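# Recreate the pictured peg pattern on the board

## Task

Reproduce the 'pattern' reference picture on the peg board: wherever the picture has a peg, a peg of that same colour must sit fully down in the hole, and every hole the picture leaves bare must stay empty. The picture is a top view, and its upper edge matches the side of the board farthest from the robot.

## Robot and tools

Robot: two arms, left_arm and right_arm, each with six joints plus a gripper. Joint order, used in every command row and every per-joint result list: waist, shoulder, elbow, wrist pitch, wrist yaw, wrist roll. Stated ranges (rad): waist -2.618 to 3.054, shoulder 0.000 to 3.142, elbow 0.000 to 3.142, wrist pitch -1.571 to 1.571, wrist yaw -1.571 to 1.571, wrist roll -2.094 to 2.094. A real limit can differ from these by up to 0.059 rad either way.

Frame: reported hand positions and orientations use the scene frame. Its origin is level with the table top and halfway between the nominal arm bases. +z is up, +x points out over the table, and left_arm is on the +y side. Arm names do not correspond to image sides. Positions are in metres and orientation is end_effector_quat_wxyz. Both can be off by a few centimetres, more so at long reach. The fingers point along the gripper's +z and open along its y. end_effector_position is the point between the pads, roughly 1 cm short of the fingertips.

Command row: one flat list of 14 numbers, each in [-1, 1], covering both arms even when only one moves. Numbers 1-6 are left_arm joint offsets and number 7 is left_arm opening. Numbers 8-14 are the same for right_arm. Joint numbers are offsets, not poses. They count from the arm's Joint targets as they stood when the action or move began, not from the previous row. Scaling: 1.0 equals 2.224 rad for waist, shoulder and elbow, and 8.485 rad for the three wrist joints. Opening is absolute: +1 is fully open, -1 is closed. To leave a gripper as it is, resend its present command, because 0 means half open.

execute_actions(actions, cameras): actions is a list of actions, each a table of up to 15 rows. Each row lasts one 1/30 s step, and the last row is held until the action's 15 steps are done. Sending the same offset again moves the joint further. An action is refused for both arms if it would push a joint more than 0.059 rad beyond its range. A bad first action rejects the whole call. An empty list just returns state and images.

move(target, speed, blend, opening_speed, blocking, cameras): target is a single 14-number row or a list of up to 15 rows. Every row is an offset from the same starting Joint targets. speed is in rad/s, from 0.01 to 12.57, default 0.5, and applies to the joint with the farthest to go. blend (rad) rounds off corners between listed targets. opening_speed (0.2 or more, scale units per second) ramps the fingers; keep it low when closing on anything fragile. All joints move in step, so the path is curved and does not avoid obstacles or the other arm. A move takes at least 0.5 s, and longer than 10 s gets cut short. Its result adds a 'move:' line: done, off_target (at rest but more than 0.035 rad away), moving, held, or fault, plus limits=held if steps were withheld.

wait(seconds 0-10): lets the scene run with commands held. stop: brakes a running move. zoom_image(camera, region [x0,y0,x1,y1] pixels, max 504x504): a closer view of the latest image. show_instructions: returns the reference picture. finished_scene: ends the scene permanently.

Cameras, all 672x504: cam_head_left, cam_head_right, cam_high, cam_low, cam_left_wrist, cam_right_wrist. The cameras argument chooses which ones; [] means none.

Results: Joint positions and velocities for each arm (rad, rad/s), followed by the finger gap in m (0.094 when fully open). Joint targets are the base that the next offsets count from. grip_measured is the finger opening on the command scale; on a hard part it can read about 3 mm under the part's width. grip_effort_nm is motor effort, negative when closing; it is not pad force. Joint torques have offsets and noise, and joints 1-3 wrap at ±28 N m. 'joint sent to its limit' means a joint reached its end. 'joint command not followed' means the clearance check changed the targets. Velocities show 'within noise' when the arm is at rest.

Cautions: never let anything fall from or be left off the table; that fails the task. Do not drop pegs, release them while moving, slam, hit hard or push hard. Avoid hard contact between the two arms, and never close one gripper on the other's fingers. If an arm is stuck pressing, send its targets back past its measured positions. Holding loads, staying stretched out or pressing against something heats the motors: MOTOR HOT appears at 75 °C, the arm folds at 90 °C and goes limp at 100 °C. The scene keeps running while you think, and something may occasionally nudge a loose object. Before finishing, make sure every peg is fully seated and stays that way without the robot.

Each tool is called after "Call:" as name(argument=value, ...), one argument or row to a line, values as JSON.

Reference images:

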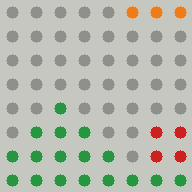

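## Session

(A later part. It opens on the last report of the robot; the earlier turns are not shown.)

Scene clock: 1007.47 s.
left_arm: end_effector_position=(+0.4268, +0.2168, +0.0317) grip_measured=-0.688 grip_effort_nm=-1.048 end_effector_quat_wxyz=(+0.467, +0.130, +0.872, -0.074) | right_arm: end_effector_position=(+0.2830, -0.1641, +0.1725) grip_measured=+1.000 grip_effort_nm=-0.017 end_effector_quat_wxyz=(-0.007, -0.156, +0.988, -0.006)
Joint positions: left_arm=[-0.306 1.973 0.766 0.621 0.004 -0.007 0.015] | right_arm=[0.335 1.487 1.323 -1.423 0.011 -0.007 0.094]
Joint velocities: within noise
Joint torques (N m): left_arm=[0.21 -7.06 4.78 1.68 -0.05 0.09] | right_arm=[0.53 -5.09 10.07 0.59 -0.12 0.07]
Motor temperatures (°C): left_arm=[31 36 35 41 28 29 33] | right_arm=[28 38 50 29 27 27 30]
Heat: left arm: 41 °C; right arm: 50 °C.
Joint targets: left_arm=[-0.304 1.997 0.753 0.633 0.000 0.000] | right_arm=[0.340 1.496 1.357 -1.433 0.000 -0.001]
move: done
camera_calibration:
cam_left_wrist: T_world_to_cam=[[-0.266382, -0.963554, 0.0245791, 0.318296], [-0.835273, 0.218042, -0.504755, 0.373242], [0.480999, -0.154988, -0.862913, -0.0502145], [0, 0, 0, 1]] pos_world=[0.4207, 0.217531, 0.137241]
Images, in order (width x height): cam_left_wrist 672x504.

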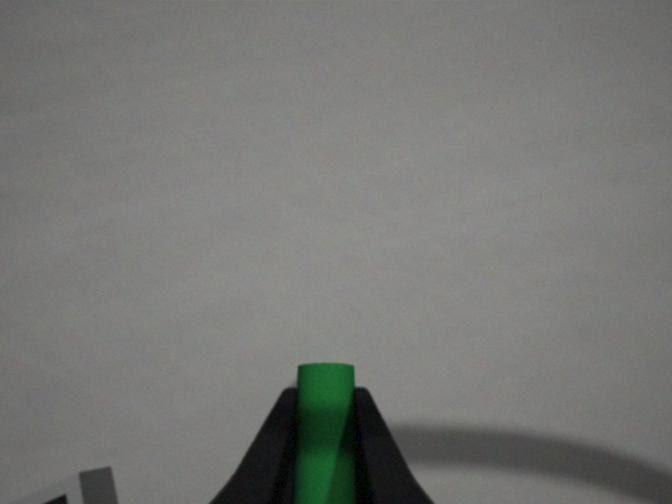

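Call:
move(
  target=[
    [0,-0.1124,0,0,0,0,-1,0,0,0,0,0,0,1],
    [-0.0881,-0.0436,0.3359,-0.1335,0.0295,-0.053,-1,0,0,0,0,0,0,1],
    [-0.2415,0.0488,0.3882,-0.2431,0.0568,-0.1069,-1,0,0,0,0,0,0,1],
  ],
  speed=0.9,
  blend=[0.05,0.15,0],
)

Scene clock: 1070.53 s.
left_arm: end_effector_position=(+0.1282, +0.0671, +0.0843) grip_measured=-0.688 grip_effort_nm=-1.038 end_effector_quat_wxyz=(-0.279, -0.067, +0.958, -0.025) | right_arm: end_effector_position=(+0.2830, -0.1641, +0.1725) grip_measured=+1.000 grip_effort_nm=-0.017 end_effector_quat_wxyz=(-0.007, -0.156, +0.988, -0.006)
Joint positions: left_arm=[-0.843 2.083 1.59 -1.412 0.469 -0.896 0.015] | right_arm=[0.335 1.487 1.323 -1.423 0.011 -0.007 0.094]
Joint velocities: within noise
Joint torques (N m): left_arm=[0.02 -8.54 8.81 -0.84 0.34 -0.11] | right_arm=[0.53 -5.08 10.07 0.59 -0.12 0.07]
Motor temperatures (°C): left_arm=[30 36 35 42 28 29 34] | right_arm=[28 38 50 29 27 27 30]
Heat: left arm: 42 °C; right arm: 50 °C.
Joint targets: left_arm=[-0.842 2.106 1.616 -1.429 0.482 -0.907] | right_arm=[0.340 1.496 1.357 -1.433 0.000 -0.001]
move: done
camera_calibration:
cam_left_wrist: T_world_to_cam=[[0.158779, -0.98712, -0.0195796, 0.0440625], [-0.511051, -0.0991385, 0.853814, 0.0483031], [-0.844758, -0.125562, -0.52021, 0.254638], [0, 0, 0, 1]] pos_world=[0.232797, 0.0802564, 0.0920861]
cam_right_wrist: T_world_to_cam=[[0.331044, -0.943212, 0.0275818, -0.256555], [-0.827263, -0.27604, 0.489324, 0.147389], [-0.453922, -0.184805, -0.871666, 0.345089], [0, 0, 0, 1]] pos_world=[0.363504, -0.137526, 0.235757]

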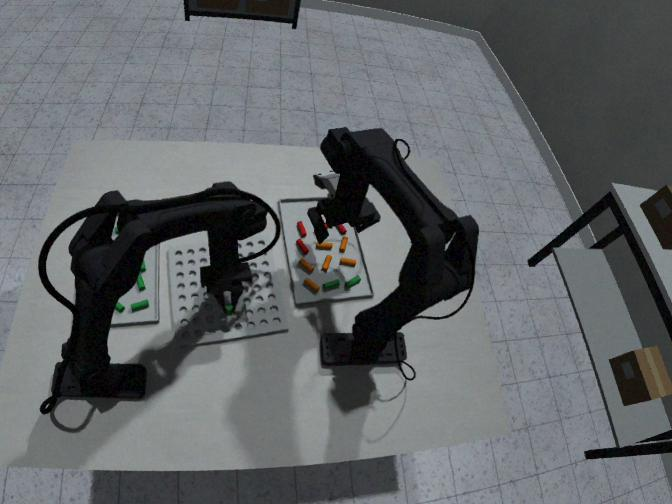

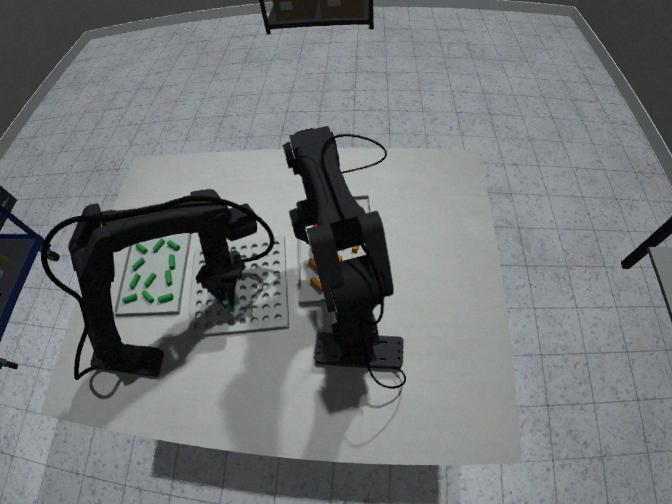

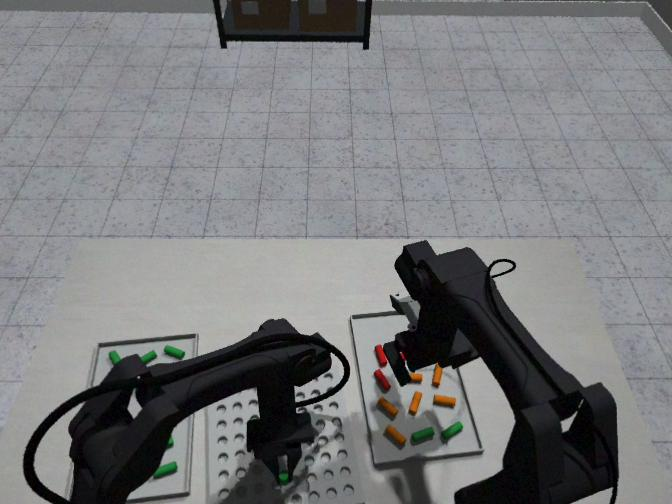

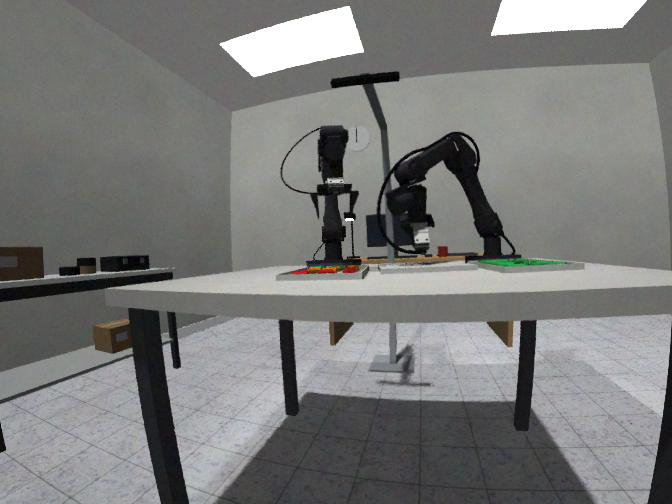

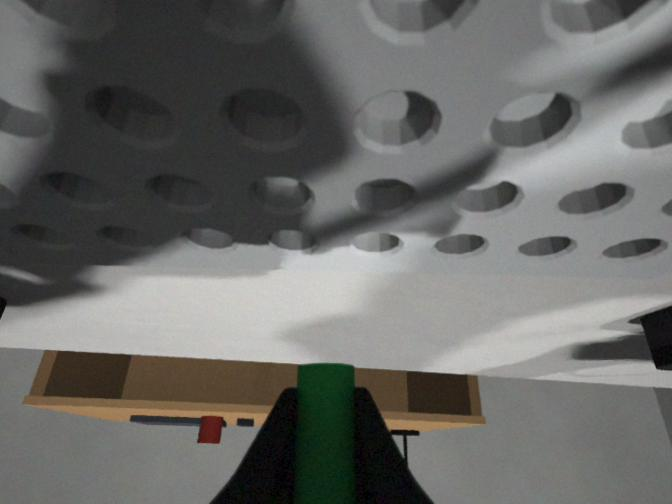

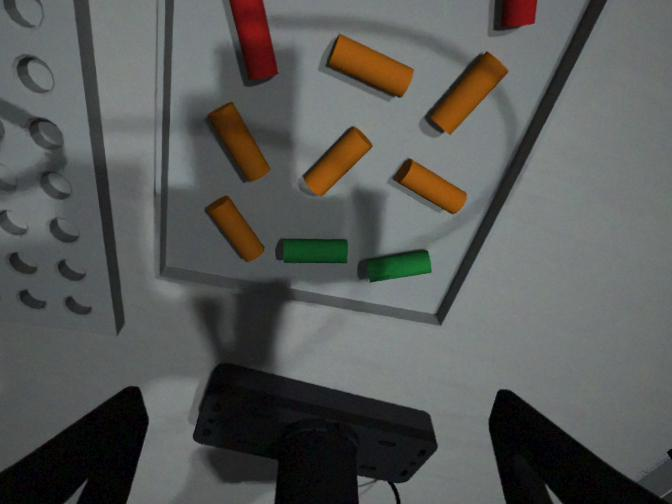

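Call:
move(
  target=[-0.0094,0.0228,0.0054,0.0059,0.0008,-0.0028,-1,0,0,0,0,0,0,1],
  speed=0.2,
  cameras=["cam_left_wrist","cam_high"],
)

Scene clock: 1144.13 s.
left_arm: end_effector_position=(+0.1261, +0.0609, +0.0700) grip_measured=-0.688 grip_effort_nm=-1.048 end_effector_quat_wxyz=(-0.288, -0.074, +0.955, -0.014) | right_arm: end_effector_position=(+0.2830, -0.1641, +0.1725) grip_measured=+1.000 grip_effort_nm=-0.012 end_effector_quat_wxyz=(-0.007, -0.156, +0.988, -0.006)
Joint positions: left_arm=[-0.857 2.134 1.6 -1.393 0.476 -0.919 0.015] | right_arm=[0.335 1.487 1.323 -1.423 0.011 -0.007 0.094]
Joint velocities: within noise
Joint torques (N m): left_arm=[-0.31 -8.84 9.06 -0.54 0.41 -0.17] | right_arm=[0.54 -5.09 10.07 0.6 -0.12 0.07]
Motor temperatures (°C): left_arm=[30 35 36 37 28 29 34] | right_arm=[28 37 51 29 27 27 30]
Heat: left arm: 37 °C; right arm: 51 °C.
Joint targets: left_arm=[-0.862 2.157 1.628 -1.380 0.489 -0.931] | right_arm=[0.340 1.496 1.357 -1.433 0.000 -0.001]
move: done
camera_calibration:
cam_left_wrist: T_world_to_cam=[[0.165306, -0.985147, -0.0464587, 0.038932], [-0.492636, -0.123289, 0.861458, 0.057364], [-0.854391, -0.119517, -0.505699, 0.24447], [0, 0, 0, 1]] pos_world=[0.230697, 0.0746443, 0.0760202]
Images, in order (width x height): cam_high 672x504, cam_left_wrist 672x504.

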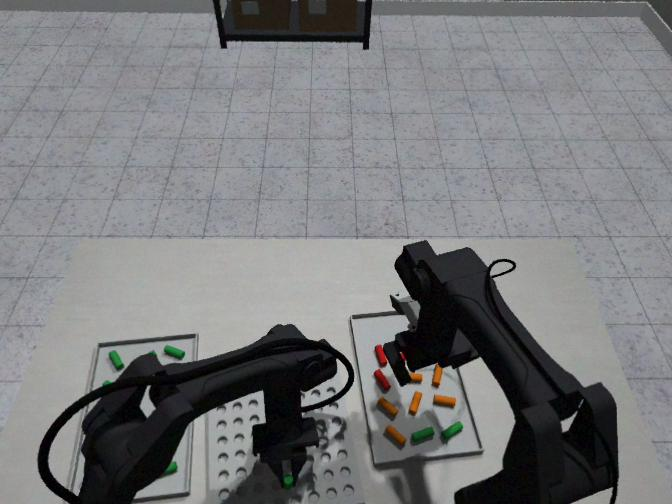

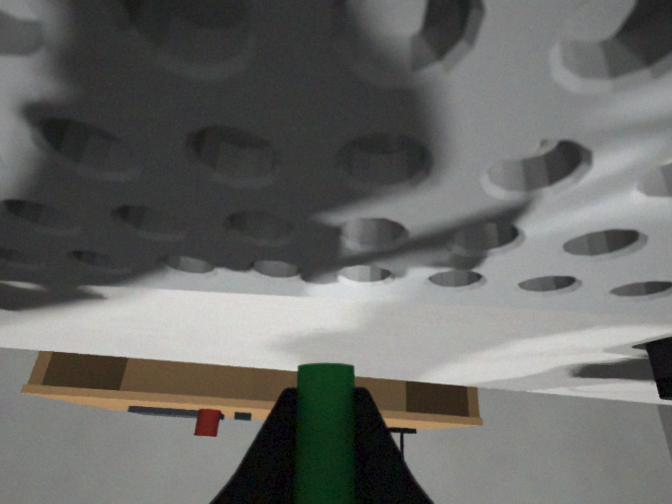

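Call:
move(
  target=[-0.0164,0.0075,-0.0154,0.0101,0.0027,-0.0052,-1,0,0,0,0,0,0,1],
  speed=0.2,
  cameras=["cam_left_wrist"],
)

Scene clock: 1183.13 s.
left_arm: end_effector_position=(+0.1230, +0.0390, +0.0610) grip_measured=-0.688 grip_effort_nm=-1.048 end_effector_quat_wxyz=(-0.278, -0.070, +0.957, -0.036) | right_arm: end_effector_position=(+0.2830, -0.1641, +0.1725) grip_measured=+1.000 grip_effort_nm=-0.022 end_effector_quat_wxyz=(-0.007, -0.156, +0.988, -0.006)
Joint positions: left_arm=[-0.896 2.149 1.6 -1.308 0.498 -0.964 0.015] | right_arm=[0.335 1.487 1.323 -1.423 0.011 -0.007 0.094]
Joint velocities: within noise
Joint torques (N m): left_arm=[-0.28 -9.01 5.61 -0.39 0.41 -0.14] | right_arm=[0.51 -5.08 10.09 0.59 -0.12 0.08]
Motor temperatures (°C): left_arm=[30 35 36 36 29 29 35] | right_arm=[28 37 51 29 27 27 30]
Heat: left arm: 36 °C; right arm: 51 °C.
Joint targets: left_arm=[-0.899 2.173 1.594 -1.294 0.511 -0.975] | right_arm=[0.340 1.496 1.357 -1.433 0.000 -0.001]
move: done
camera_calibration:
cam_left_wrist: T_world_to_cam=[[0.171631, -0.985161, 0.000169246, 0.0138838], [-0.513605, -0.0893318, 0.853364, 0.0627247], [-0.840686, -0.146551, -0.521316, 0.235013], [0, 0, 0, 1]] pos_world=[0.227405, 0.0537225, 0.0689867]
Images, in order (width x height): cam_left_wrist 672x504.

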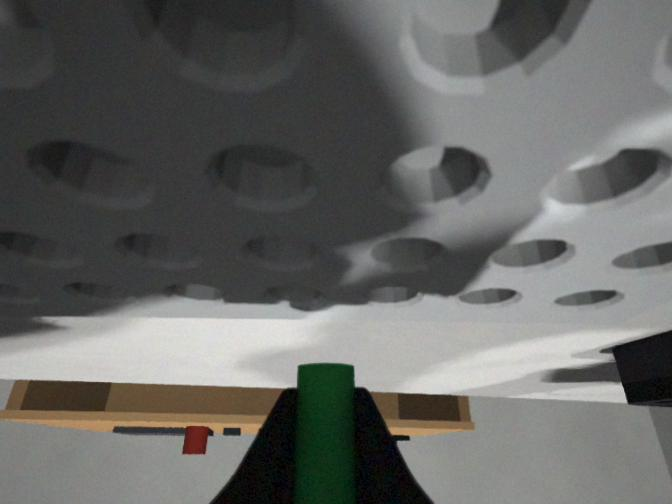

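Call:
move(
  target=[0,0.0005,-0.0265,0.0026,0,0,-1,0,0,0,0,0,0,1],
  speed=0.2,
  cameras=["cam_left_wrist"],
)

Scene clock: 1212.63 s.
left_arm: end_effector_position=(+0.1186, +0.0440, +0.0544) grip_measured=-0.688 grip_effort_nm=-1.048 end_effector_quat_wxyz=(-0.283, -0.073, +0.956, -0.029) | right_arm: end_effector_position=(+0.2830, -0.1641, +0.1725) grip_measured=+1.000 grip_effort_nm=-0.017 end_effector_quat_wxyz=(-0.007, -0.156, +0.988, -0.006)
Joint positions: left_arm=[-0.896 2.149 1.567 -1.293 0.5 -0.965 0.015] | right_arm=[0.335 1.487 1.323 -1.423 0.011 -0.007 0.094]
Joint velocities: within noise
Joint torques (N m): left_arm=[-0.2 -8.76 3.21 -0.34 0.4 -0.11] | right_arm=[0.54 -5.09 10.06 0.59 -0.12 0.08]
Motor temperatures (°C): left_arm=[30 36 35 36 29 29 35] | right_arm=[28 37 51 29 27 27 30]
Heat: left arm: 36 °C; right arm: 51 °C.
Joint targets: left_arm=[-0.899 2.174 1.535 -1.272 0.512 -0.975] | right_arm=[0.340 1.496 1.357 -1.433 0.000 -0.001]
move: done
camera_calibration:
cam_left_wrist: T_world_to_cam=[[0.172702, -0.984854, -0.0153842, 0.0201473], [-0.502294, -0.101495, 0.85872, 0.065366], [-0.847275, -0.140576, -0.512214, 0.228674], [0, 0, 0, 1]] pos_world=[0.223103, 0.0586225, 0.0613089]
Images, in order (width x height): cam_left_wrist 672x504.

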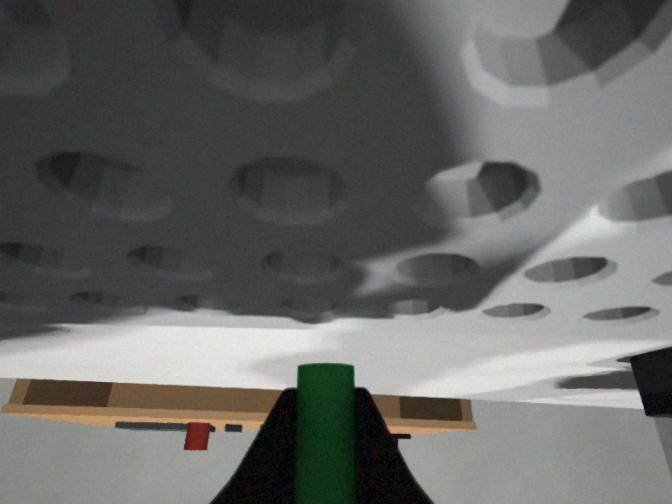

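Call:
move(
  target=[0,0.0058,-0.0171,0.004,0,0,-1,0,0,0,0,0,0,1],
  speed=0.2,
  cameras=["cam_left_wrist"],
)

Scene clock: 1227.37 s.
left_arm: end_effector_position=(+0.1180, +0.0447, +0.0522) grip_measured=-0.688 grip_effort_nm=-1.043 end_effector_quat_wxyz=(-0.281, -0.072, +0.956, -0.033) | right_arm: end_effector_position=(+0.2830, -0.1641, +0.1725) grip_measured=+1.000 grip_effort_nm=-0.017 end_effector_quat_wxyz=(-0.007, -0.156, +0.988, -0.006)
Joint positions: left_arm=[-0.896 2.14 1.547 -1.272 0.5 -0.965 0.015] | right_arm=[0.335 1.487 1.323 -1.423 0.011 -0.007 0.094]
Joint velocities: within noise
Joint torques (N m): left_arm=[-0.25 -6.86 1.74 -0.25 0.39 -0.1] | right_arm=[0.54 -5.11 10.09 0.6 -0.12 0.08]
Motor temperatures (°C): left_arm=[30 36 34 35 29 29 35] | right_arm=[28 37 51 29 27 27 30]
Heat: left arm: 36 °C; right arm: 51 °C.
Joint targets: left_arm=[-0.899 2.188 1.497 -1.238 0.512 -0.975] | right_arm=[0.340 1.496 1.357 -1.433 0.000 -0.001]
move: off_target (left_arm); left_arm: the elbow is farthest, 0.050 rad from its target
camera_calibration:
cam_left_wrist: T_world_to_cam=[[0.172789, -0.984928, -0.00773454, 0.0205574], [-0.507026, -0.0956762, 0.856604, 0.067396], [-0.844434, -0.144091, -0.515916, 0.227116], [0, 0, 0, 1]] pos_world=[0.222404, 0.0594211, 0.0596002]
Images, in order (width x height): cam_left_wrist 672x504.

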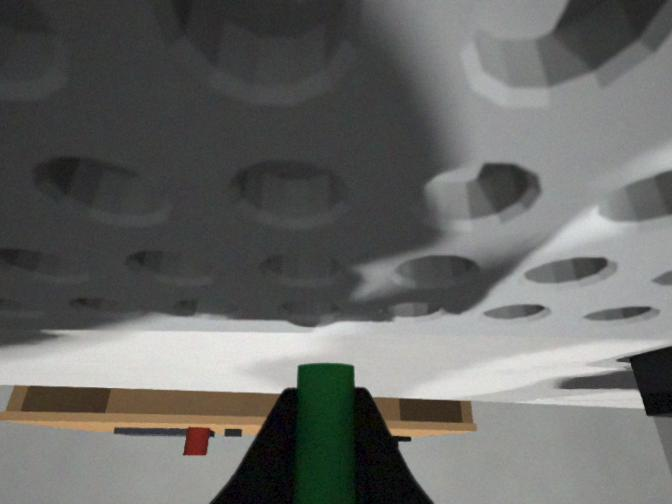

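Call:
move(
  target=[
    [0,-0.05,0.01,0,0,0,-1,0,0,0,0,0,0,1],
    [-0.0344,-0.0585,-0.0256,0.0084,-0.0177,-0.0147,-1,0,0,0,0,0,0,1],
  ],
  speed=0.3,
  cameras=["cam_left_wrist"],
)

Scene clock: 1286.20 s.
left_arm: end_effector_position=(+0.1055, +0.0501, +0.0389) grip_measured=-0.688 grip_effort_nm=-1.048 end_effector_quat_wxyz=(-0.225, -0.082, +0.971, +0.003) | right_arm: end_effector_position=(+0.2830, -0.1641, +0.1725) grip_measured=+1.000 grip_effort_nm=-0.017 end_effector_quat_wxyz=(-0.007, -0.156, +0.988, -0.006)
Joint positions: left_arm=[-0.972 2.088 1.456 -1.182 0.386 -1.088 0.015] | right_arm=[0.335 1.487 1.323 -1.423 0.011 -0.007 0.094]
Joint velocities: within noise
Joint torques (N m): left_arm=[-0.21 -13.12 4.68 -0.33 -0.01 -0.16] | right_arm=[0.54 -5.09 10.07 0.59 -0.12 0.07]
Motor temperatures (°C): left_arm=[30 35 34 34 29 29 35] | right_arm=[28 37 51 29 27 27 30]
Heat: left arm: 35 °C; right arm: 51 °C.
Joint targets: left_arm=[-0.976 2.057 1.440 -1.166 0.361 -1.099] | right_arm=[0.340 1.496 1.357 -1.433 0.000 -0.001]
move: done
camera_calibration:
cam_left_wrist: T_world_to_cam=[[0.177955, -0.981527, -0.0702567, 0.0296153], [-0.597805, -0.164544, 0.784573, 0.0888856], [-0.78164, -0.097619, -0.616043, 0.205436], [0, 0, 0, 1]] pos_world=[0.208443, 0.0637482, 0.0589009]
Images, in order (width x height): cam_left_wrist 672x504.

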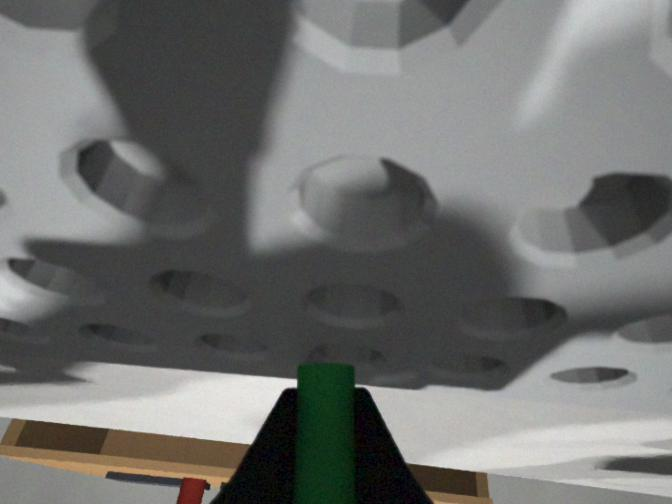

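Call:
move(
  target=[0,0.0355,0.027,0.0009,0,0,-1,0,0,0,0,0,0,1],
  speed=0.1,
  cameras=["cam_left_wrist"],
)

Scene clock: 1311.67 s.
left_arm: end_effector_position=(+0.1087, +0.0460, +0.0384) grip_measured=-0.688 grip_effort_nm=-1.048 end_effector_quat_wxyz=(-0.223, -0.083, +0.971, +0.002) | right_arm: end_effector_position=(+0.2830, -0.1641, +0.1725) grip_measured=+1.000 grip_effort_nm=-0.017 end_effector_quat_wxyz=(-0.007, -0.156, +0.988, -0.006)
Joint positions: left_arm=[-0.972 2.102 1.479 -1.185 0.384 -1.091 0.015] | right_arm=[0.335 1.487 1.323 -1.423 0.011 -0.007 0.094]
Joint velocities: within noise
Joint torques (N m): left_arm=[-0.28 -7.66 8.21 -0.21 0.01 -0.13] | right_arm=[0.53 -5.08 10.06 0.59 -0.12 0.08]
Motor temperatures (°C): left_arm=[30 37 34 34 28 29 35] | right_arm=[28 37 51 29 27 27 30]
Heat: left arm: 37 °C; right arm: 51 °C.
Joint targets: left_arm=[-0.976 2.136 1.500 -1.159 0.361 -1.099] | right_arm=[0.340 1.496 1.357 -1.433 0.000 -0.001]
move: done
camera_calibration:
cam_left_wrist: T_world_to_cam=[[0.180824, -0.981163, -0.0679797, 0.0245813], [-0.600749, -0.164913, 0.782243, 0.0908438], [-0.778719, -0.100609, -0.619253, 0.207157], [0, 0, 0, 1]] pos_world=[0.211447, 0.0599416, 0.0588921]
Images, in order (width x height): cam_left_wrist 672x504.

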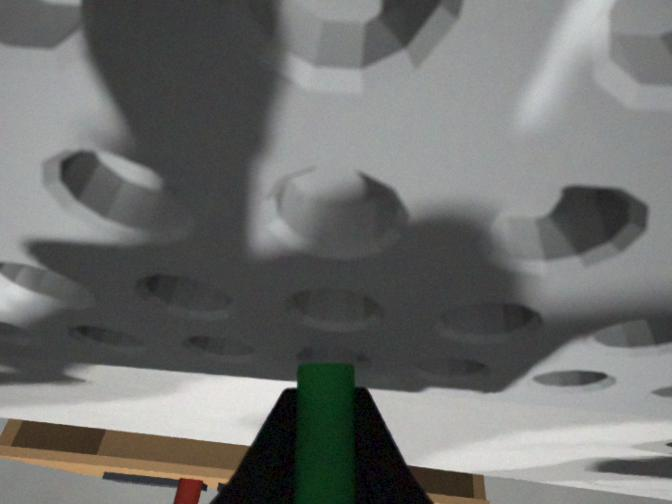

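Call:
move(
  target=[-0.003,0.0085,-0.0247,0.0033,0,0,-1,0,0,0,0,0,0,1],
  speed=0.1,
  cameras=["cam_left_wrist"],
)

Scene clock: 1327.87 s.
left_arm: end_effector_position=(+0.1071, +0.0460, +0.0372) grip_measured=-0.688 grip_effort_nm=-1.053 end_effector_quat_wxyz=(-0.223, -0.082, +0.971, +0.004) | right_arm: end_effector_position=(+0.2830, -0.1641, +0.1725) grip_measured=+1.000 grip_effort_nm=-0.017 end_effector_quat_wxyz=(-0.007, -0.156, +0.988, -0.006)
Joint positions: left_arm=[-0.976 2.104 1.476 -1.183 0.384 -1.092 0.015] | right_arm=[0.335 1.487 1.323 -1.423 0.011 -0.007 0.094]
Joint velocities: within noise
Joint torques (N m): left_arm=[-0.51 -6.22 3.37 0.07 0 -0.1] | right_arm=[0.51 -5.11 10.07 0.59 -0.12 0.07]
Motor temperatures (°C): left_arm=[30 37 36 34 28 29 35] | right_arm=[28 37 51 29 27 27 30]
Heat: left arm: 37 °C; right arm: 51 °C.
Joint targets: left_arm=[-0.982 2.155 1.445 -1.131 0.361 -1.099] | right_arm=[0.340 1.496 1.357 -1.433 0.000 -0.001]
move: off_target (left_arm); left_arm: the wrist pitch is farthest, 0.052 rad from its target
camera_calibration:
cam_left_wrist: T_world_to_cam=[[0.177243, -0.981606, -0.0709545, 0.0253309], [-0.600365, -0.164969, 0.782526, 0.0907991], [-0.779837, -0.096099, -0.618562, 0.20507], [0, 0, 0, 1]] pos_world=[0.209944, 0.059551, 0.0575933]
Images, in order (width x height): cam_left_wrist 672x504.

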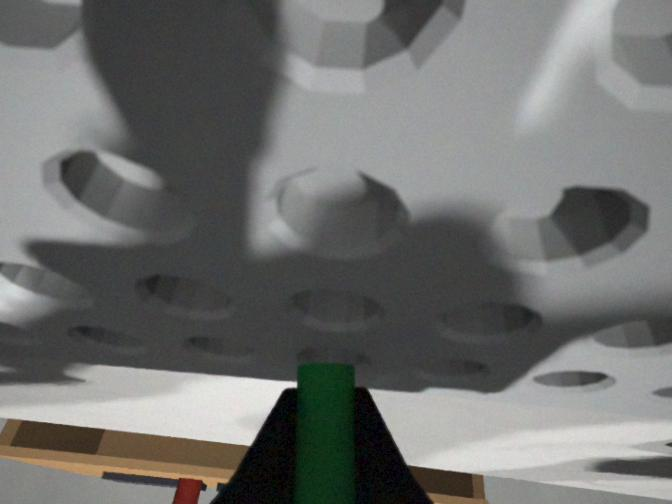

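Call:
execute_actions(
  actions=[],
)

Call:
zoom_image(
  camera="cam_low",
  region=[360, 180, 480, 290],
)

Call:
zoom_image(
  camera="cam_high",
  region=[200, 330, 380, 504],
)

Call:
zoom_image(
  camera="cam_head_left",
  region=[140, 200, 320, 360],
)

Scene clock: 1337.03 s.
left_arm: end_effector_position=(+0.1071, +0.0460, +0.0372) grip_measured=-0.688 grip_effort_nm=-1.048 end_effector_quat_wxyz=(-0.223, -0.082, +0.971, +0.004) | right_arm: end_effector_position=(+0.2830, -0.1641, +0.1725) grip_measured=+1.000 grip_effort_nm=-0.017 end_effector_quat_wxyz=(-0.007, -0.156, +0.988, -0.006)
Joint positions: left_arm=[-0.976 2.104 1.476 -1.183 0.384 -1.092 0.015] | right_arm=[0.335 1.487 1.323 -1.423 0.011 -0.007 0.094]
Joint velocities: within noise
Joint torques (N m): left_arm=[-0.47 -6.11 3.49 0.06 -0.02 -0.1] | right_arm=[0.53 -5.11 10.07 0.59 -0.12 0.07]
Motor temperatures (°C): left_arm=[30 36 35 34 28 29 35] | right_arm=[28 37 51 29 27 27 30]
Heat: left arm: 36 °C; right arm: 51 °C.
Joint targets: left_arm=[-0.982 2.155 1.445 -1.131 0.361 -1.099] | right_arm=[0.340 1.496 1.357 -1.433 0.000 -0.001]
Tool commands: left_gripper/opening=-1.0 right_gripper/opening=+1.0
camera_calibration:
cam_left_wrist: T_world_to_cam=[[0.177243, -0.981606, -0.0709545, 0.0253309], [-0.600365, -0.164969, 0.782526, 0.0907991], [-0.779837, -0.096099, -0.618562, 0.20507], [0, 0, 0, 1]] pos_world=[0.209944, 0.059551, 0.0575933]
cam_right_wrist: T_world_to_cam=[[0.331044, -0.943212, 0.0275818, -0.256555], [-0.827263, -0.27604, 0.489324, 0.147389], [-0.453922, -0.184805, -0.871666, 0.345089], [0, 0, 0, 1]] pos_world=[0.363504, -0.137526, 0.235757]

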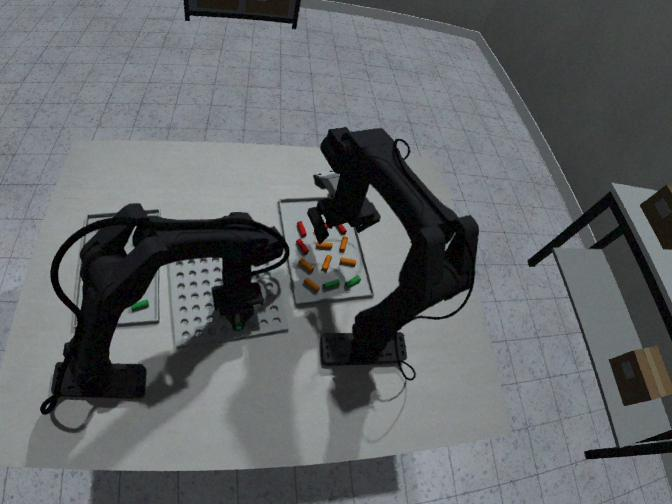

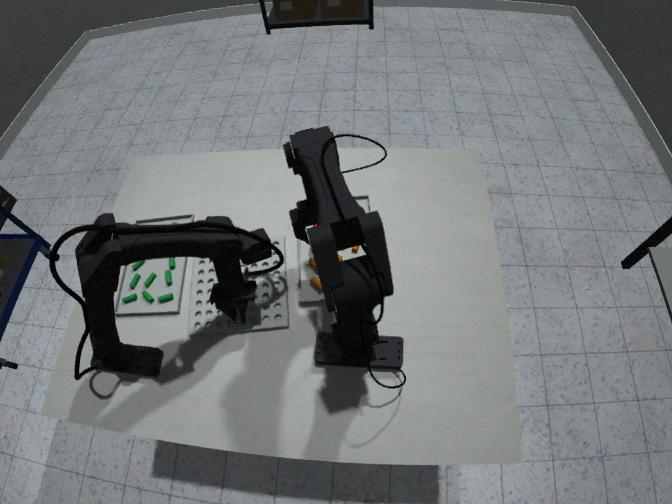

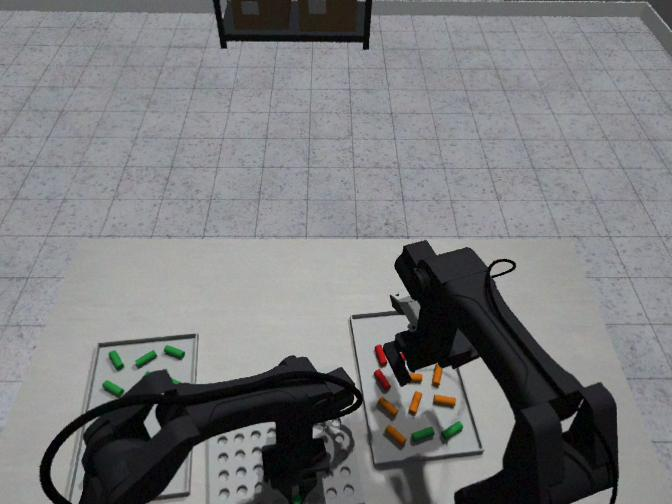

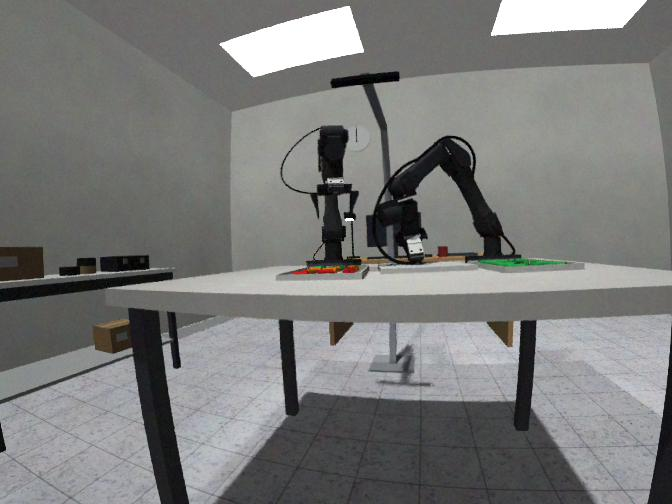

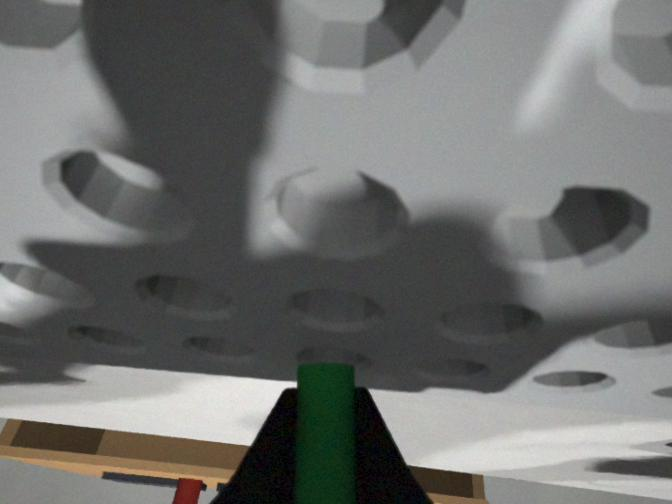

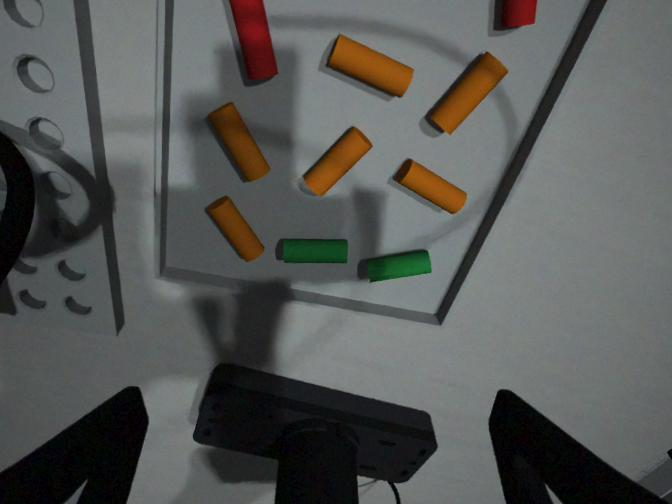

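Scaled by 4.200 from the camera's 672x504 image, which has a finer 960x720 frame.

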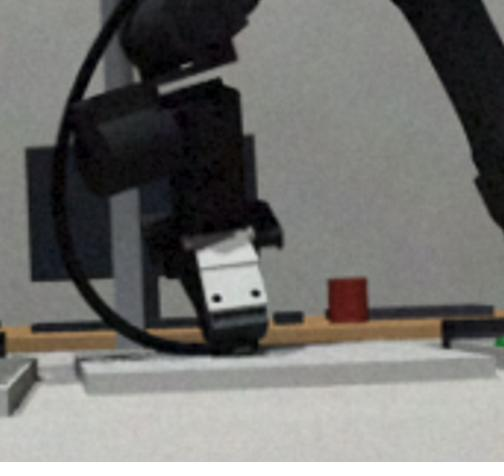

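Scaled by 2.800 from the camera's 672x504 image, which has a finer 960x720 frame.

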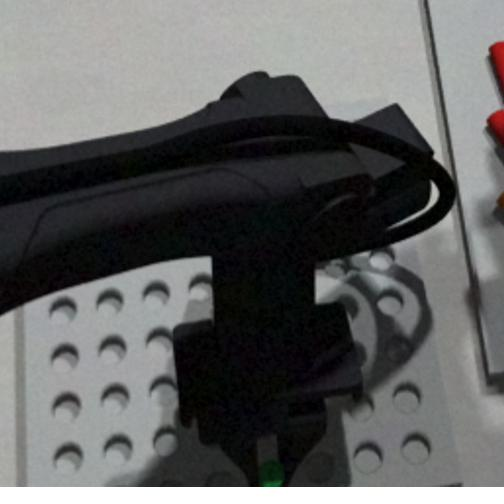

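Scaled by 2.800 from the camera's 672x504 image, which has a finer 960x720 frame.

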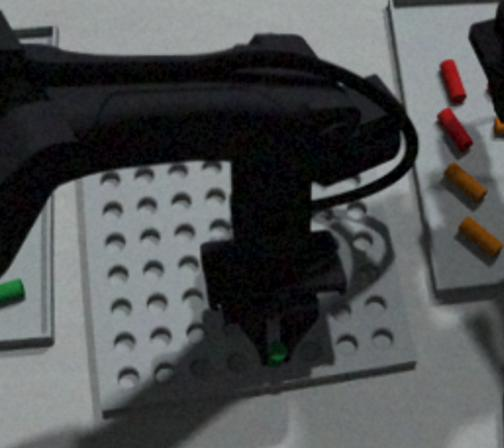

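Call:
move(
  target=[
    [0,-0.1124,0,-0.0118,0,0,-1,0,0,0,0,0,0,1],
    [-0.1902,-0.0893,-0.0804,-0.0281,-0.0425,0.1295,-1,0,0,0,0,0,0,1],
  ],
  speed=0.8,
  cameras=["cam_left_wrist","cam_head_left"],
)

Scene clock: 1377.20 s.
left_arm: end_effector_position=(+0.0136, +0.1224, +0.0533) grip_measured=-0.688 grip_effort_nm=-1.053 end_effector_quat_wxyz=(-0.172, +0.622, +0.751, +0.139) | right_arm: end_effector_position=(+0.2830, -0.1641, +0.1725) grip_measured=+1.000 grip_effort_nm=-0.017 end_effector_quat_wxyz=(-0.007, -0.156, +0.988, -0.006)
Joint positions: left_arm=[-1.405 1.937 1.277 -1.356 0.013 -0.013 0.015] | right_arm=[0.335 1.487 1.323 -1.423 0.011 -0.007 0.094]
Joint velocities: within noise
Joint torques (N m): left_arm=[-0.05 -6.94 4.71 -1.02 -0.11 0.16] | right_arm=[0.53 -5.08 10.09 0.59 -0.12 0.07]
Motor temperatures (°C): left_arm=[30 35 34 33 28 29 35] | right_arm=[28 37 51 29 27 27 30]
Heat: left arm: 35 °C; right arm: 51 °C.
Joint targets: left_arm=[-1.405 1.957 1.266 -1.369 0.001 -0.001] | right_arm=[0.340 1.496 1.357 -1.433 0.000 -0.001]
move: done
camera_calibration:
cam_left_wrist: T_world_to_cam=[[-0.977944, -0.207739, -0.0216758, 0.0363755], [-0.145675, 0.604017, 0.783545, -0.0656477], [-0.14968, 0.769421, -0.620957, 0.0350613], [0, 0, 0, 1]] pos_world=[0.031258, 0.020232, 0.0739979]
Images, in order (width x height): cam_head_left 672x504, cam_left_wrist 672x504.

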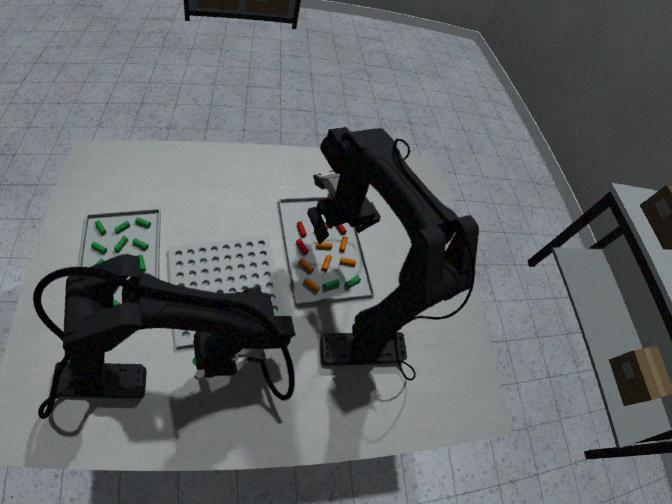

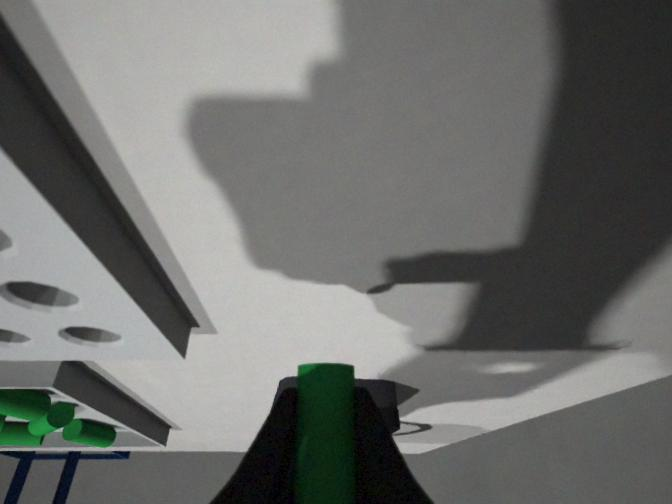

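Call:
move(
  target=[0,0.0157,-0.0171,0.0086,0,0,-1,0,0,0,0,0,0,1],
  speed=0.15,
  cameras=["cam_left_wrist"],
)

Call:
move(
  target=[0,0.0039,-0.0043,0.0022,0,0,-1,0,0,0,0,0,0,1],
  speed=0.1,
  cameras=["cam_left_wrist"],
)

Scene clock: 1385.77 s.
left_arm: end_effector_position=(+0.0125, +0.1290, +0.0369) grip_measured=-0.688 grip_effort_nm=-1.043 end_effector_quat_wxyz=(-0.184, +0.620, +0.748, +0.149) | right_arm: end_effector_position=(+0.2830, -0.1641, +0.1725) grip_measured=+1.000 grip_effort_nm=-0.017 end_effector_quat_wxyz=(-0.007, -0.156, +0.988, -0.006)
Joint positions: left_arm=[-1.405 1.972 1.238 -1.315 0.012 -0.012 0.015] | right_arm=[0.335 1.487 1.323 -1.423 0.011 -0.007 0.094]
Joint velocities: within noise
Joint torques (N m): left_arm=[-0.09 -7.05 4.55 -0.77 -0.12 0.13] | right_arm=[0.51 -5.11 10.07 0.59 -0.11 0.07]
Motor temperatures (°C): left_arm=[30 35 34 33 28 29 35] | right_arm=[28 37 51 29 27 27 30]
Heat: left arm: 35 °C; right arm: 51 °C.
Joint targets: left_arm=[-1.405 1.991 1.228 -1.297 0.001 -0.001] | right_arm=[0.340 1.496 1.357 -1.433 0.000 -0.001]
move: done
camera_calibration:
cam_left_wrist: T_world_to_cam=[[-0.978245, -0.206191, -0.0228574, 0.0362516], [-0.140811, 0.579035, 0.803051, -0.054521], [-0.152347, 0.788799, -0.595472, 0.0162234], [0, 0, 0, 1]] pos_world=[0.0302574, 0.0262473, 0.0542723]
Images, in order (width x height): cam_left_wrist 672x504.

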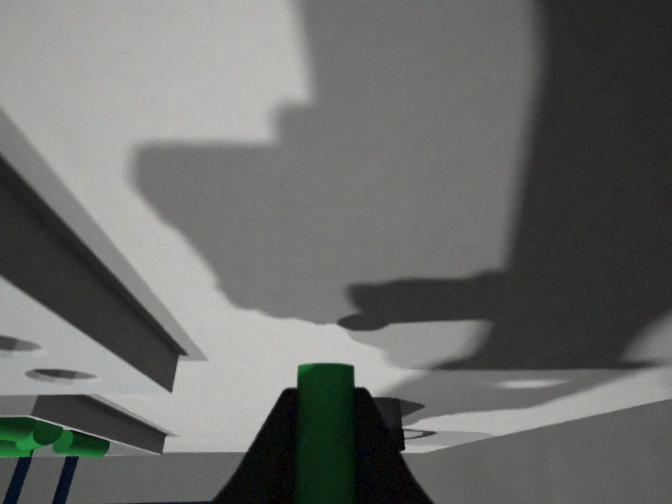

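Scene clock: 1386.60 s.
left_arm: end_effector_position=(+0.0126, +0.1288, +0.0321) grip_measured=-0.688 grip_effort_nm=-1.043 end_effector_quat_wxyz=(-0.183, +0.620, +0.748, +0.148) | right_arm: end_effector_position=(+0.2830, -0.1641, +0.1725) grip_measured=+1.000 grip_effort_nm=-0.017 end_effector_quat_wxyz=(-0.007, -0.156, +0.988, -0.006)
Joint positions: left_arm=[-1.405 1.98 1.229 -1.296 0.012 -0.012 0.015] | right_arm=[0.335 1.487 1.323 -1.423 0.011 -0.007 0.094]
Joint velocities: within noise
Joint torques (N m): left_arm=[0.01 -6.86 4.45 -0.75 -0.09 0.12] | right_arm=[0.53 -5.11 10.06 0.59 -0.12 0.07]
Motor temperatures (°C): left_arm=[30 35 34 33 28 29 35] | right_arm=[28 37 51 29 27 27 30]
Heat: left arm: 35 °C; right arm: 51 °C.
Joint targets: left_arm=[-1.405 2.000 1.219 -1.278 0.001 -0.001] | right_arm=[0.340 1.496 1.357 -1.433 0.000 -0.001]
move: done
camera_calibration:
cam_left_wrist: T_world_to_cam=[[-0.978248, -0.20618, -0.0228031, 0.036123], [-0.141004, 0.580301, 0.802102, -0.0507458], [-0.152144, 0.787871, -0.596751, 0.0136431], [0, 0, 0, 1]] pos_world=[0.0302576, 0.0261467, 0.0496686]
Images, in order (width x height): cam_left_wrist 672x504.

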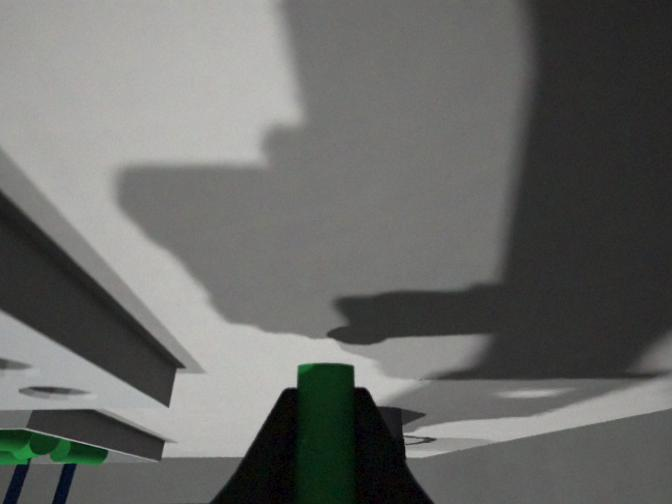

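Call:
move(
  target=[0,0.0039,-0.0043,0.0022,0,0,-1,0,0,0,0,0,0,1],
  speed=0.1,
  cameras=[],
)

Call:
move(
  target=[0,0.0039,-0.0043,0.0022,0,0,-1,0,0,0,0,0,0,1],
  speed=0.1,
  cameras=["cam_left_wrist"],
)

Scene clock: 1393.10 s.
left_arm: end_effector_position=(+0.0126, +0.1291, +0.0273) grip_measured=-0.688 grip_effort_nm=-1.048 end_effector_quat_wxyz=(-0.183, +0.620, +0.748, +0.149) | right_arm: end_effector_position=(+0.2830, -0.1641, +0.1725) grip_measured=+1.000 grip_effort_nm=-0.017 end_effector_quat_wxyz=(-0.007, -0.156, +0.988, -0.006)
Joint positions: left_arm=[-1.405 1.988 1.22 -1.279 0.012 -0.012 0.015] | right_arm=[0.335 1.487 1.323 -1.423 0.011 -0.007 0.094]
Joint velocities: within noise
Joint torques (N m): left_arm=[0.17 -7.06 4.41 -0.78 -0.11 0.12] | right_arm=[0.53 -5.11 10.07 0.59 -0.12 0.07]
Motor temperatures (°C): left_arm=[30 35 34 33 28 29 35] | right_arm=[28 37 51 29 27 27 30]
Heat: left arm: 35 °C; right arm: 51 °C.
Joint targets: left_arm=[-1.405 2.009 1.209 -1.259 0.001 -0.001] | right_arm=[0.340 1.496 1.357 -1.433 0.000 -0.001]
move: done
No camera images: "cameras" was empty.

Scene clock: 1393.80 s.
left_arm: end_effector_position=(+0.0128, +0.1277, +0.0259) grip_measured=-0.688 grip_effort_nm=-1.038 end_effector_quat_wxyz=(-0.180, +0.621, +0.749, +0.146) | right_arm: end_effector_position=(+0.2830, -0.1641, +0.1725) grip_measured=+1.000 grip_effort_nm=-0.017 end_effector_quat_wxyz=(-0.007, -0.156, +0.988, -0.006)
Joint positions: left_arm=[-1.405 1.988 1.217 -1.268 0.012 -0.012 0.015] | right_arm=[0.335 1.487 1.323 -1.423 0.011 -0.007 0.094]
Joint velocities: within noise
Joint torques (N m): left_arm=[-0.03 -6.3 3.75 -0.66 -0.16 0.12] | right_arm=[0.53 -5.08 10.07 0.59 -0.11 0.08]
Motor temperatures (°C): left_arm=[30 35 34 33 28 29 35] | right_arm=[28 37 51 29 27 27 30]
Heat: left arm: 35 °C; right arm: 51 °C.
Joint targets: left_arm=[-1.405 2.017 1.200 -1.240 0.001 -0.001] | right_arm=[0.340 1.496 1.357 -1.433 0.000 -0.001]
move: done
camera_calibration:
cam_left_wrist: T_world_to_cam=[[-0.978234, -0.206239, -0.0228708, 0.035991], [-0.142255, 0.586305, 0.797502, -0.0456192], [-0.151067, 0.783398, -0.602882, 0.0115217], [0, 0, 0, 1]] pos_world=[0.0304586, 0.0251434, 0.0441508]
Images, in order (width x height): cam_left_wrist 672x504.

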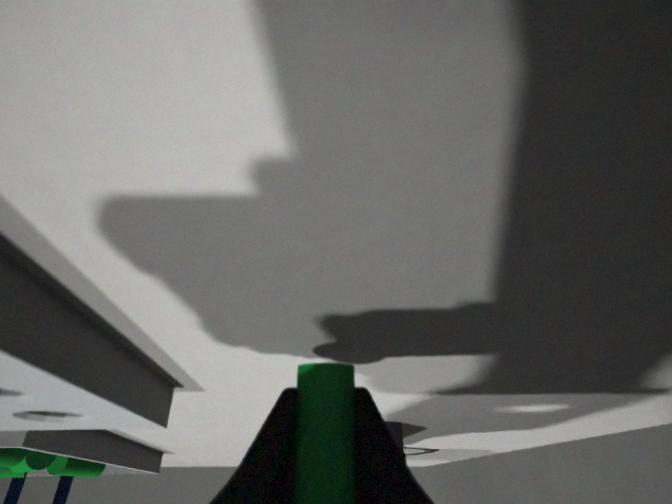

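Call:
move(
  target=[
    [0,-0.0039,0.0043,-0.0022,0,0,-1,0,0,0,0,0,0,1],
    [0,-0.0039,0.0043,-0.0022,0,0,-0.3,0,0,0,0,0,0,1],
  ],
  speed=0.1,
  opening_speed=1.5,
  cameras=["cam_left_wrist"],
)

Scene clock: 1405.23 s.
left_arm: end_effector_position=(+0.0129, +0.1277, +0.0259) grip_measured=-0.301 grip_effort_nm=0.061 end_effector_quat_wxyz=(-0.180, +0.621, +0.749, +0.146) | right_arm: end_effector_position=(+0.2830, -0.1641, +0.1725) grip_measured=+1.000 grip_effort_nm=-0.022 end_effector_quat_wxyz=(-0.007, -0.156, +0.988, -0.006)
Joint positions: left_arm=[-1.405 1.988 1.217 -1.268 0.011 -0.012 0.033] | right_arm=[0.335 1.487 1.323 -1.423 0.011 -0.007 0.094]
Joint velocities: within noise
Joint torques (N m): left_arm=[0.01 -7.1 4.56 -0.86 -0.11 0.13] | right_arm=[0.53 -5.09 10.06 0.59 -0.12 0.07]
Motor temperatures (°C): left_arm=[30 34 34 33 28 29 35] | right_arm=[28 37 51 29 27 27 30]
Heat: left arm: 35 °C; right arm: 51 °C.
Joint targets: left_arm=[-1.405 2.009 1.209 -1.259 0.001 -0.001] | right_arm=[0.340 1.496 1.357 -1.433 0.000 -0.001]
move: done
camera_calibration:
cam_left_wrist: T_world_to_cam=[[-0.978328, -0.20577, -0.0230738, 0.0359922], [-0.142133, 0.586342, 0.797497, -0.0456236], [-0.150572, 0.783493, -0.602881, 0.0115041], [0, 0, 0, 1]] pos_world=[0.0304598, 0.0251438, 0.0441507]
Images, in order (width x height): cam_left_wrist 672x504.

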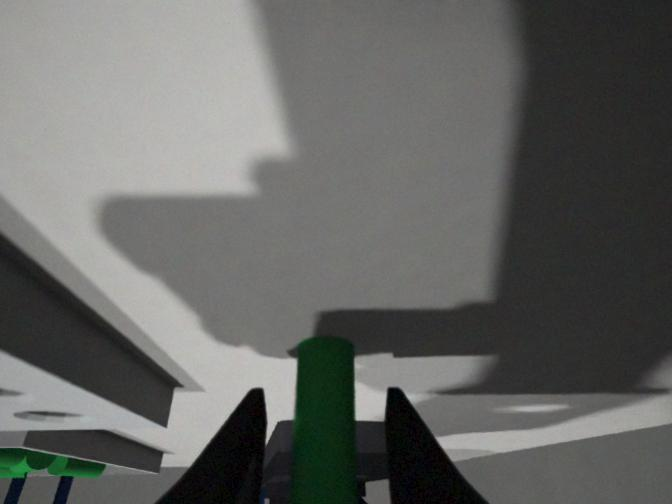

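Call:
move(
  target=[
    [0,0.0153,0.1549,-0.0344,0,0,-0.3,0,0,0,0,0,0,1],
    [0,-0.2475,-0.1005,0.019,0,0,-0.3,0,0,0,0,0,0,1],
  ],
  speed=0.4,
  cameras=["cam_left_wrist"],
)

Scene clock: 1429.63 s.
left_arm: end_effector_position=(+0.0131, +0.1265, +0.0877) grip_measured=-0.301 grip_effort_nm=0.061 end_effector_quat_wxyz=(-0.016, +0.639, +0.769, +0.006) | right_arm: end_effector_position=(+0.2830, -0.1641, +0.1725) grip_measured=+1.000 grip_effort_nm=-0.012 end_effector_quat_wxyz=(-0.007, -0.156, +0.988, -0.006)
Joint positions: left_arm=[-1.405 1.482 0.998 -1.119 0.011 -0.012 0.033] | right_arm=[0.335 1.487 1.323 -1.423 0.011 -0.007 0.094]
Joint velocities: within noise
Joint torques (N m): left_arm=[-0.12 -7.45 5.67 0.11 -0.1 0.13] | right_arm=[0.53 -5.08 10.09 0.59 -0.12 0.08]
Motor temperatures (°C): left_arm=[30 35 34 33 28 29 34] | right_arm=[28 37 51 29 27 27 30]
Heat: left arm: 35 °C; right arm: 51 °C.
Joint targets: left_arm=[-1.405 1.458 0.986 -1.098 0.001 -0.001] | right_arm=[0.340 1.496 1.357 -1.433 0.000 -0.001]
move: done
camera_calibration:
cam_left_wrist: T_world_to_cam=[[-0.977228, -0.212109, -0.00595635, 0.0366315], [-0.190176, 0.863039, 0.467972, -0.0997444], [-0.0941203, 0.458448, -0.883723, 0.114759], [0, 0, 0, 1]] pos_world=[0.0276296, 0.0412419, 0.148311]
Images, in order (width x height): cam_left_wrist 672x504.

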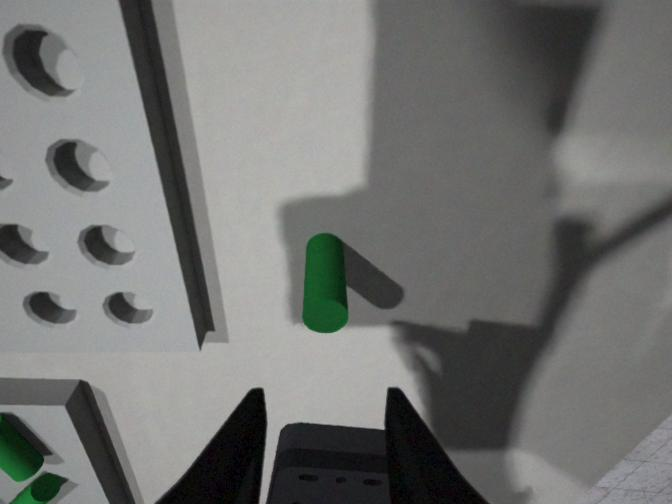

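Call:
move(
  target=[
    [0,0.0436,-0.0814,0.0326,0,0,-0.3,0,0,0,0,0,0,1],
  ],
  speed=0.2,
  cameras=["cam_left_wrist"],
)

Scene clock: 1481.30 s.
left_arm: end_effector_position=(+0.0135, +0.1245, +0.0311) grip_measured=-0.301 grip_effort_nm=0.066 end_effector_quat_wxyz=(-0.004, +0.639, +0.769, -0.004) | right_arm: end_effector_position=(+0.2830, -0.1641, +0.1725) grip_measured=+1.000 grip_effort_nm=-0.022 end_effector_quat_wxyz=(-0.007, -0.156, +0.988, -0.006)
Joint positions: left_arm=[-1.405 1.544 0.815 -0.843 0.011 -0.012 0.033] | right_arm=[0.335 1.487 1.323 -1.423 0.011 -0.007 0.094]
Joint velocities: within noise
Joint torques (N m): left_arm=[-0.03 -4.36 5.38 0.22 -0.1 0.13] | right_arm=[0.51 -5.08 10.1 0.59 -0.12 0.07]
Motor temperatures (°C): left_arm=[30 34 34 32 28 29 33] | right_arm=[28 37 51 29 27 27 30]
Heat: left arm: 34 °C; right arm: 51 °C.
Joint targets: left_arm=[-1.405 1.555 0.805 -0.821 0.001 -0.001] | right_arm=[0.340 1.496 1.357 -1.433 0.000 -0.001]
move: done
camera_calibration:
cam_left_wrist: T_world_to_cam=[[-0.9772, -0.212263, -0.00499617, 0.0363008], [-0.192783, 0.877168, 0.439786, -0.0722407], [-0.0889679, 0.430722, -0.898089, 0.0695919], [0, 0, 0, 1]] pos_world=[0.0277378, 0.0410978, 0.0944515]
Images, in order (width x height): cam_left_wrist 672x504.

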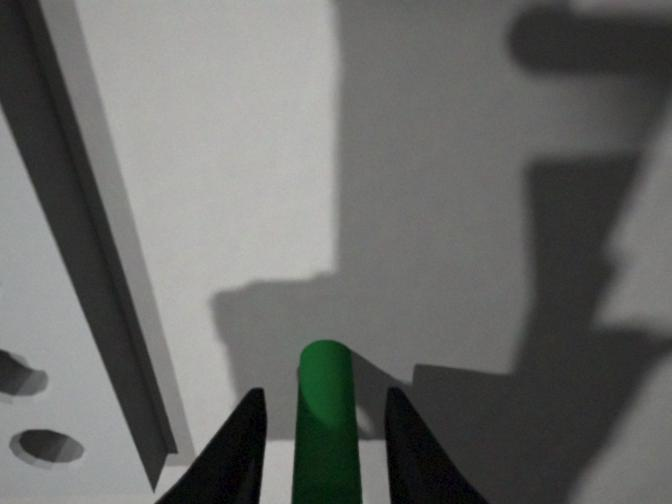

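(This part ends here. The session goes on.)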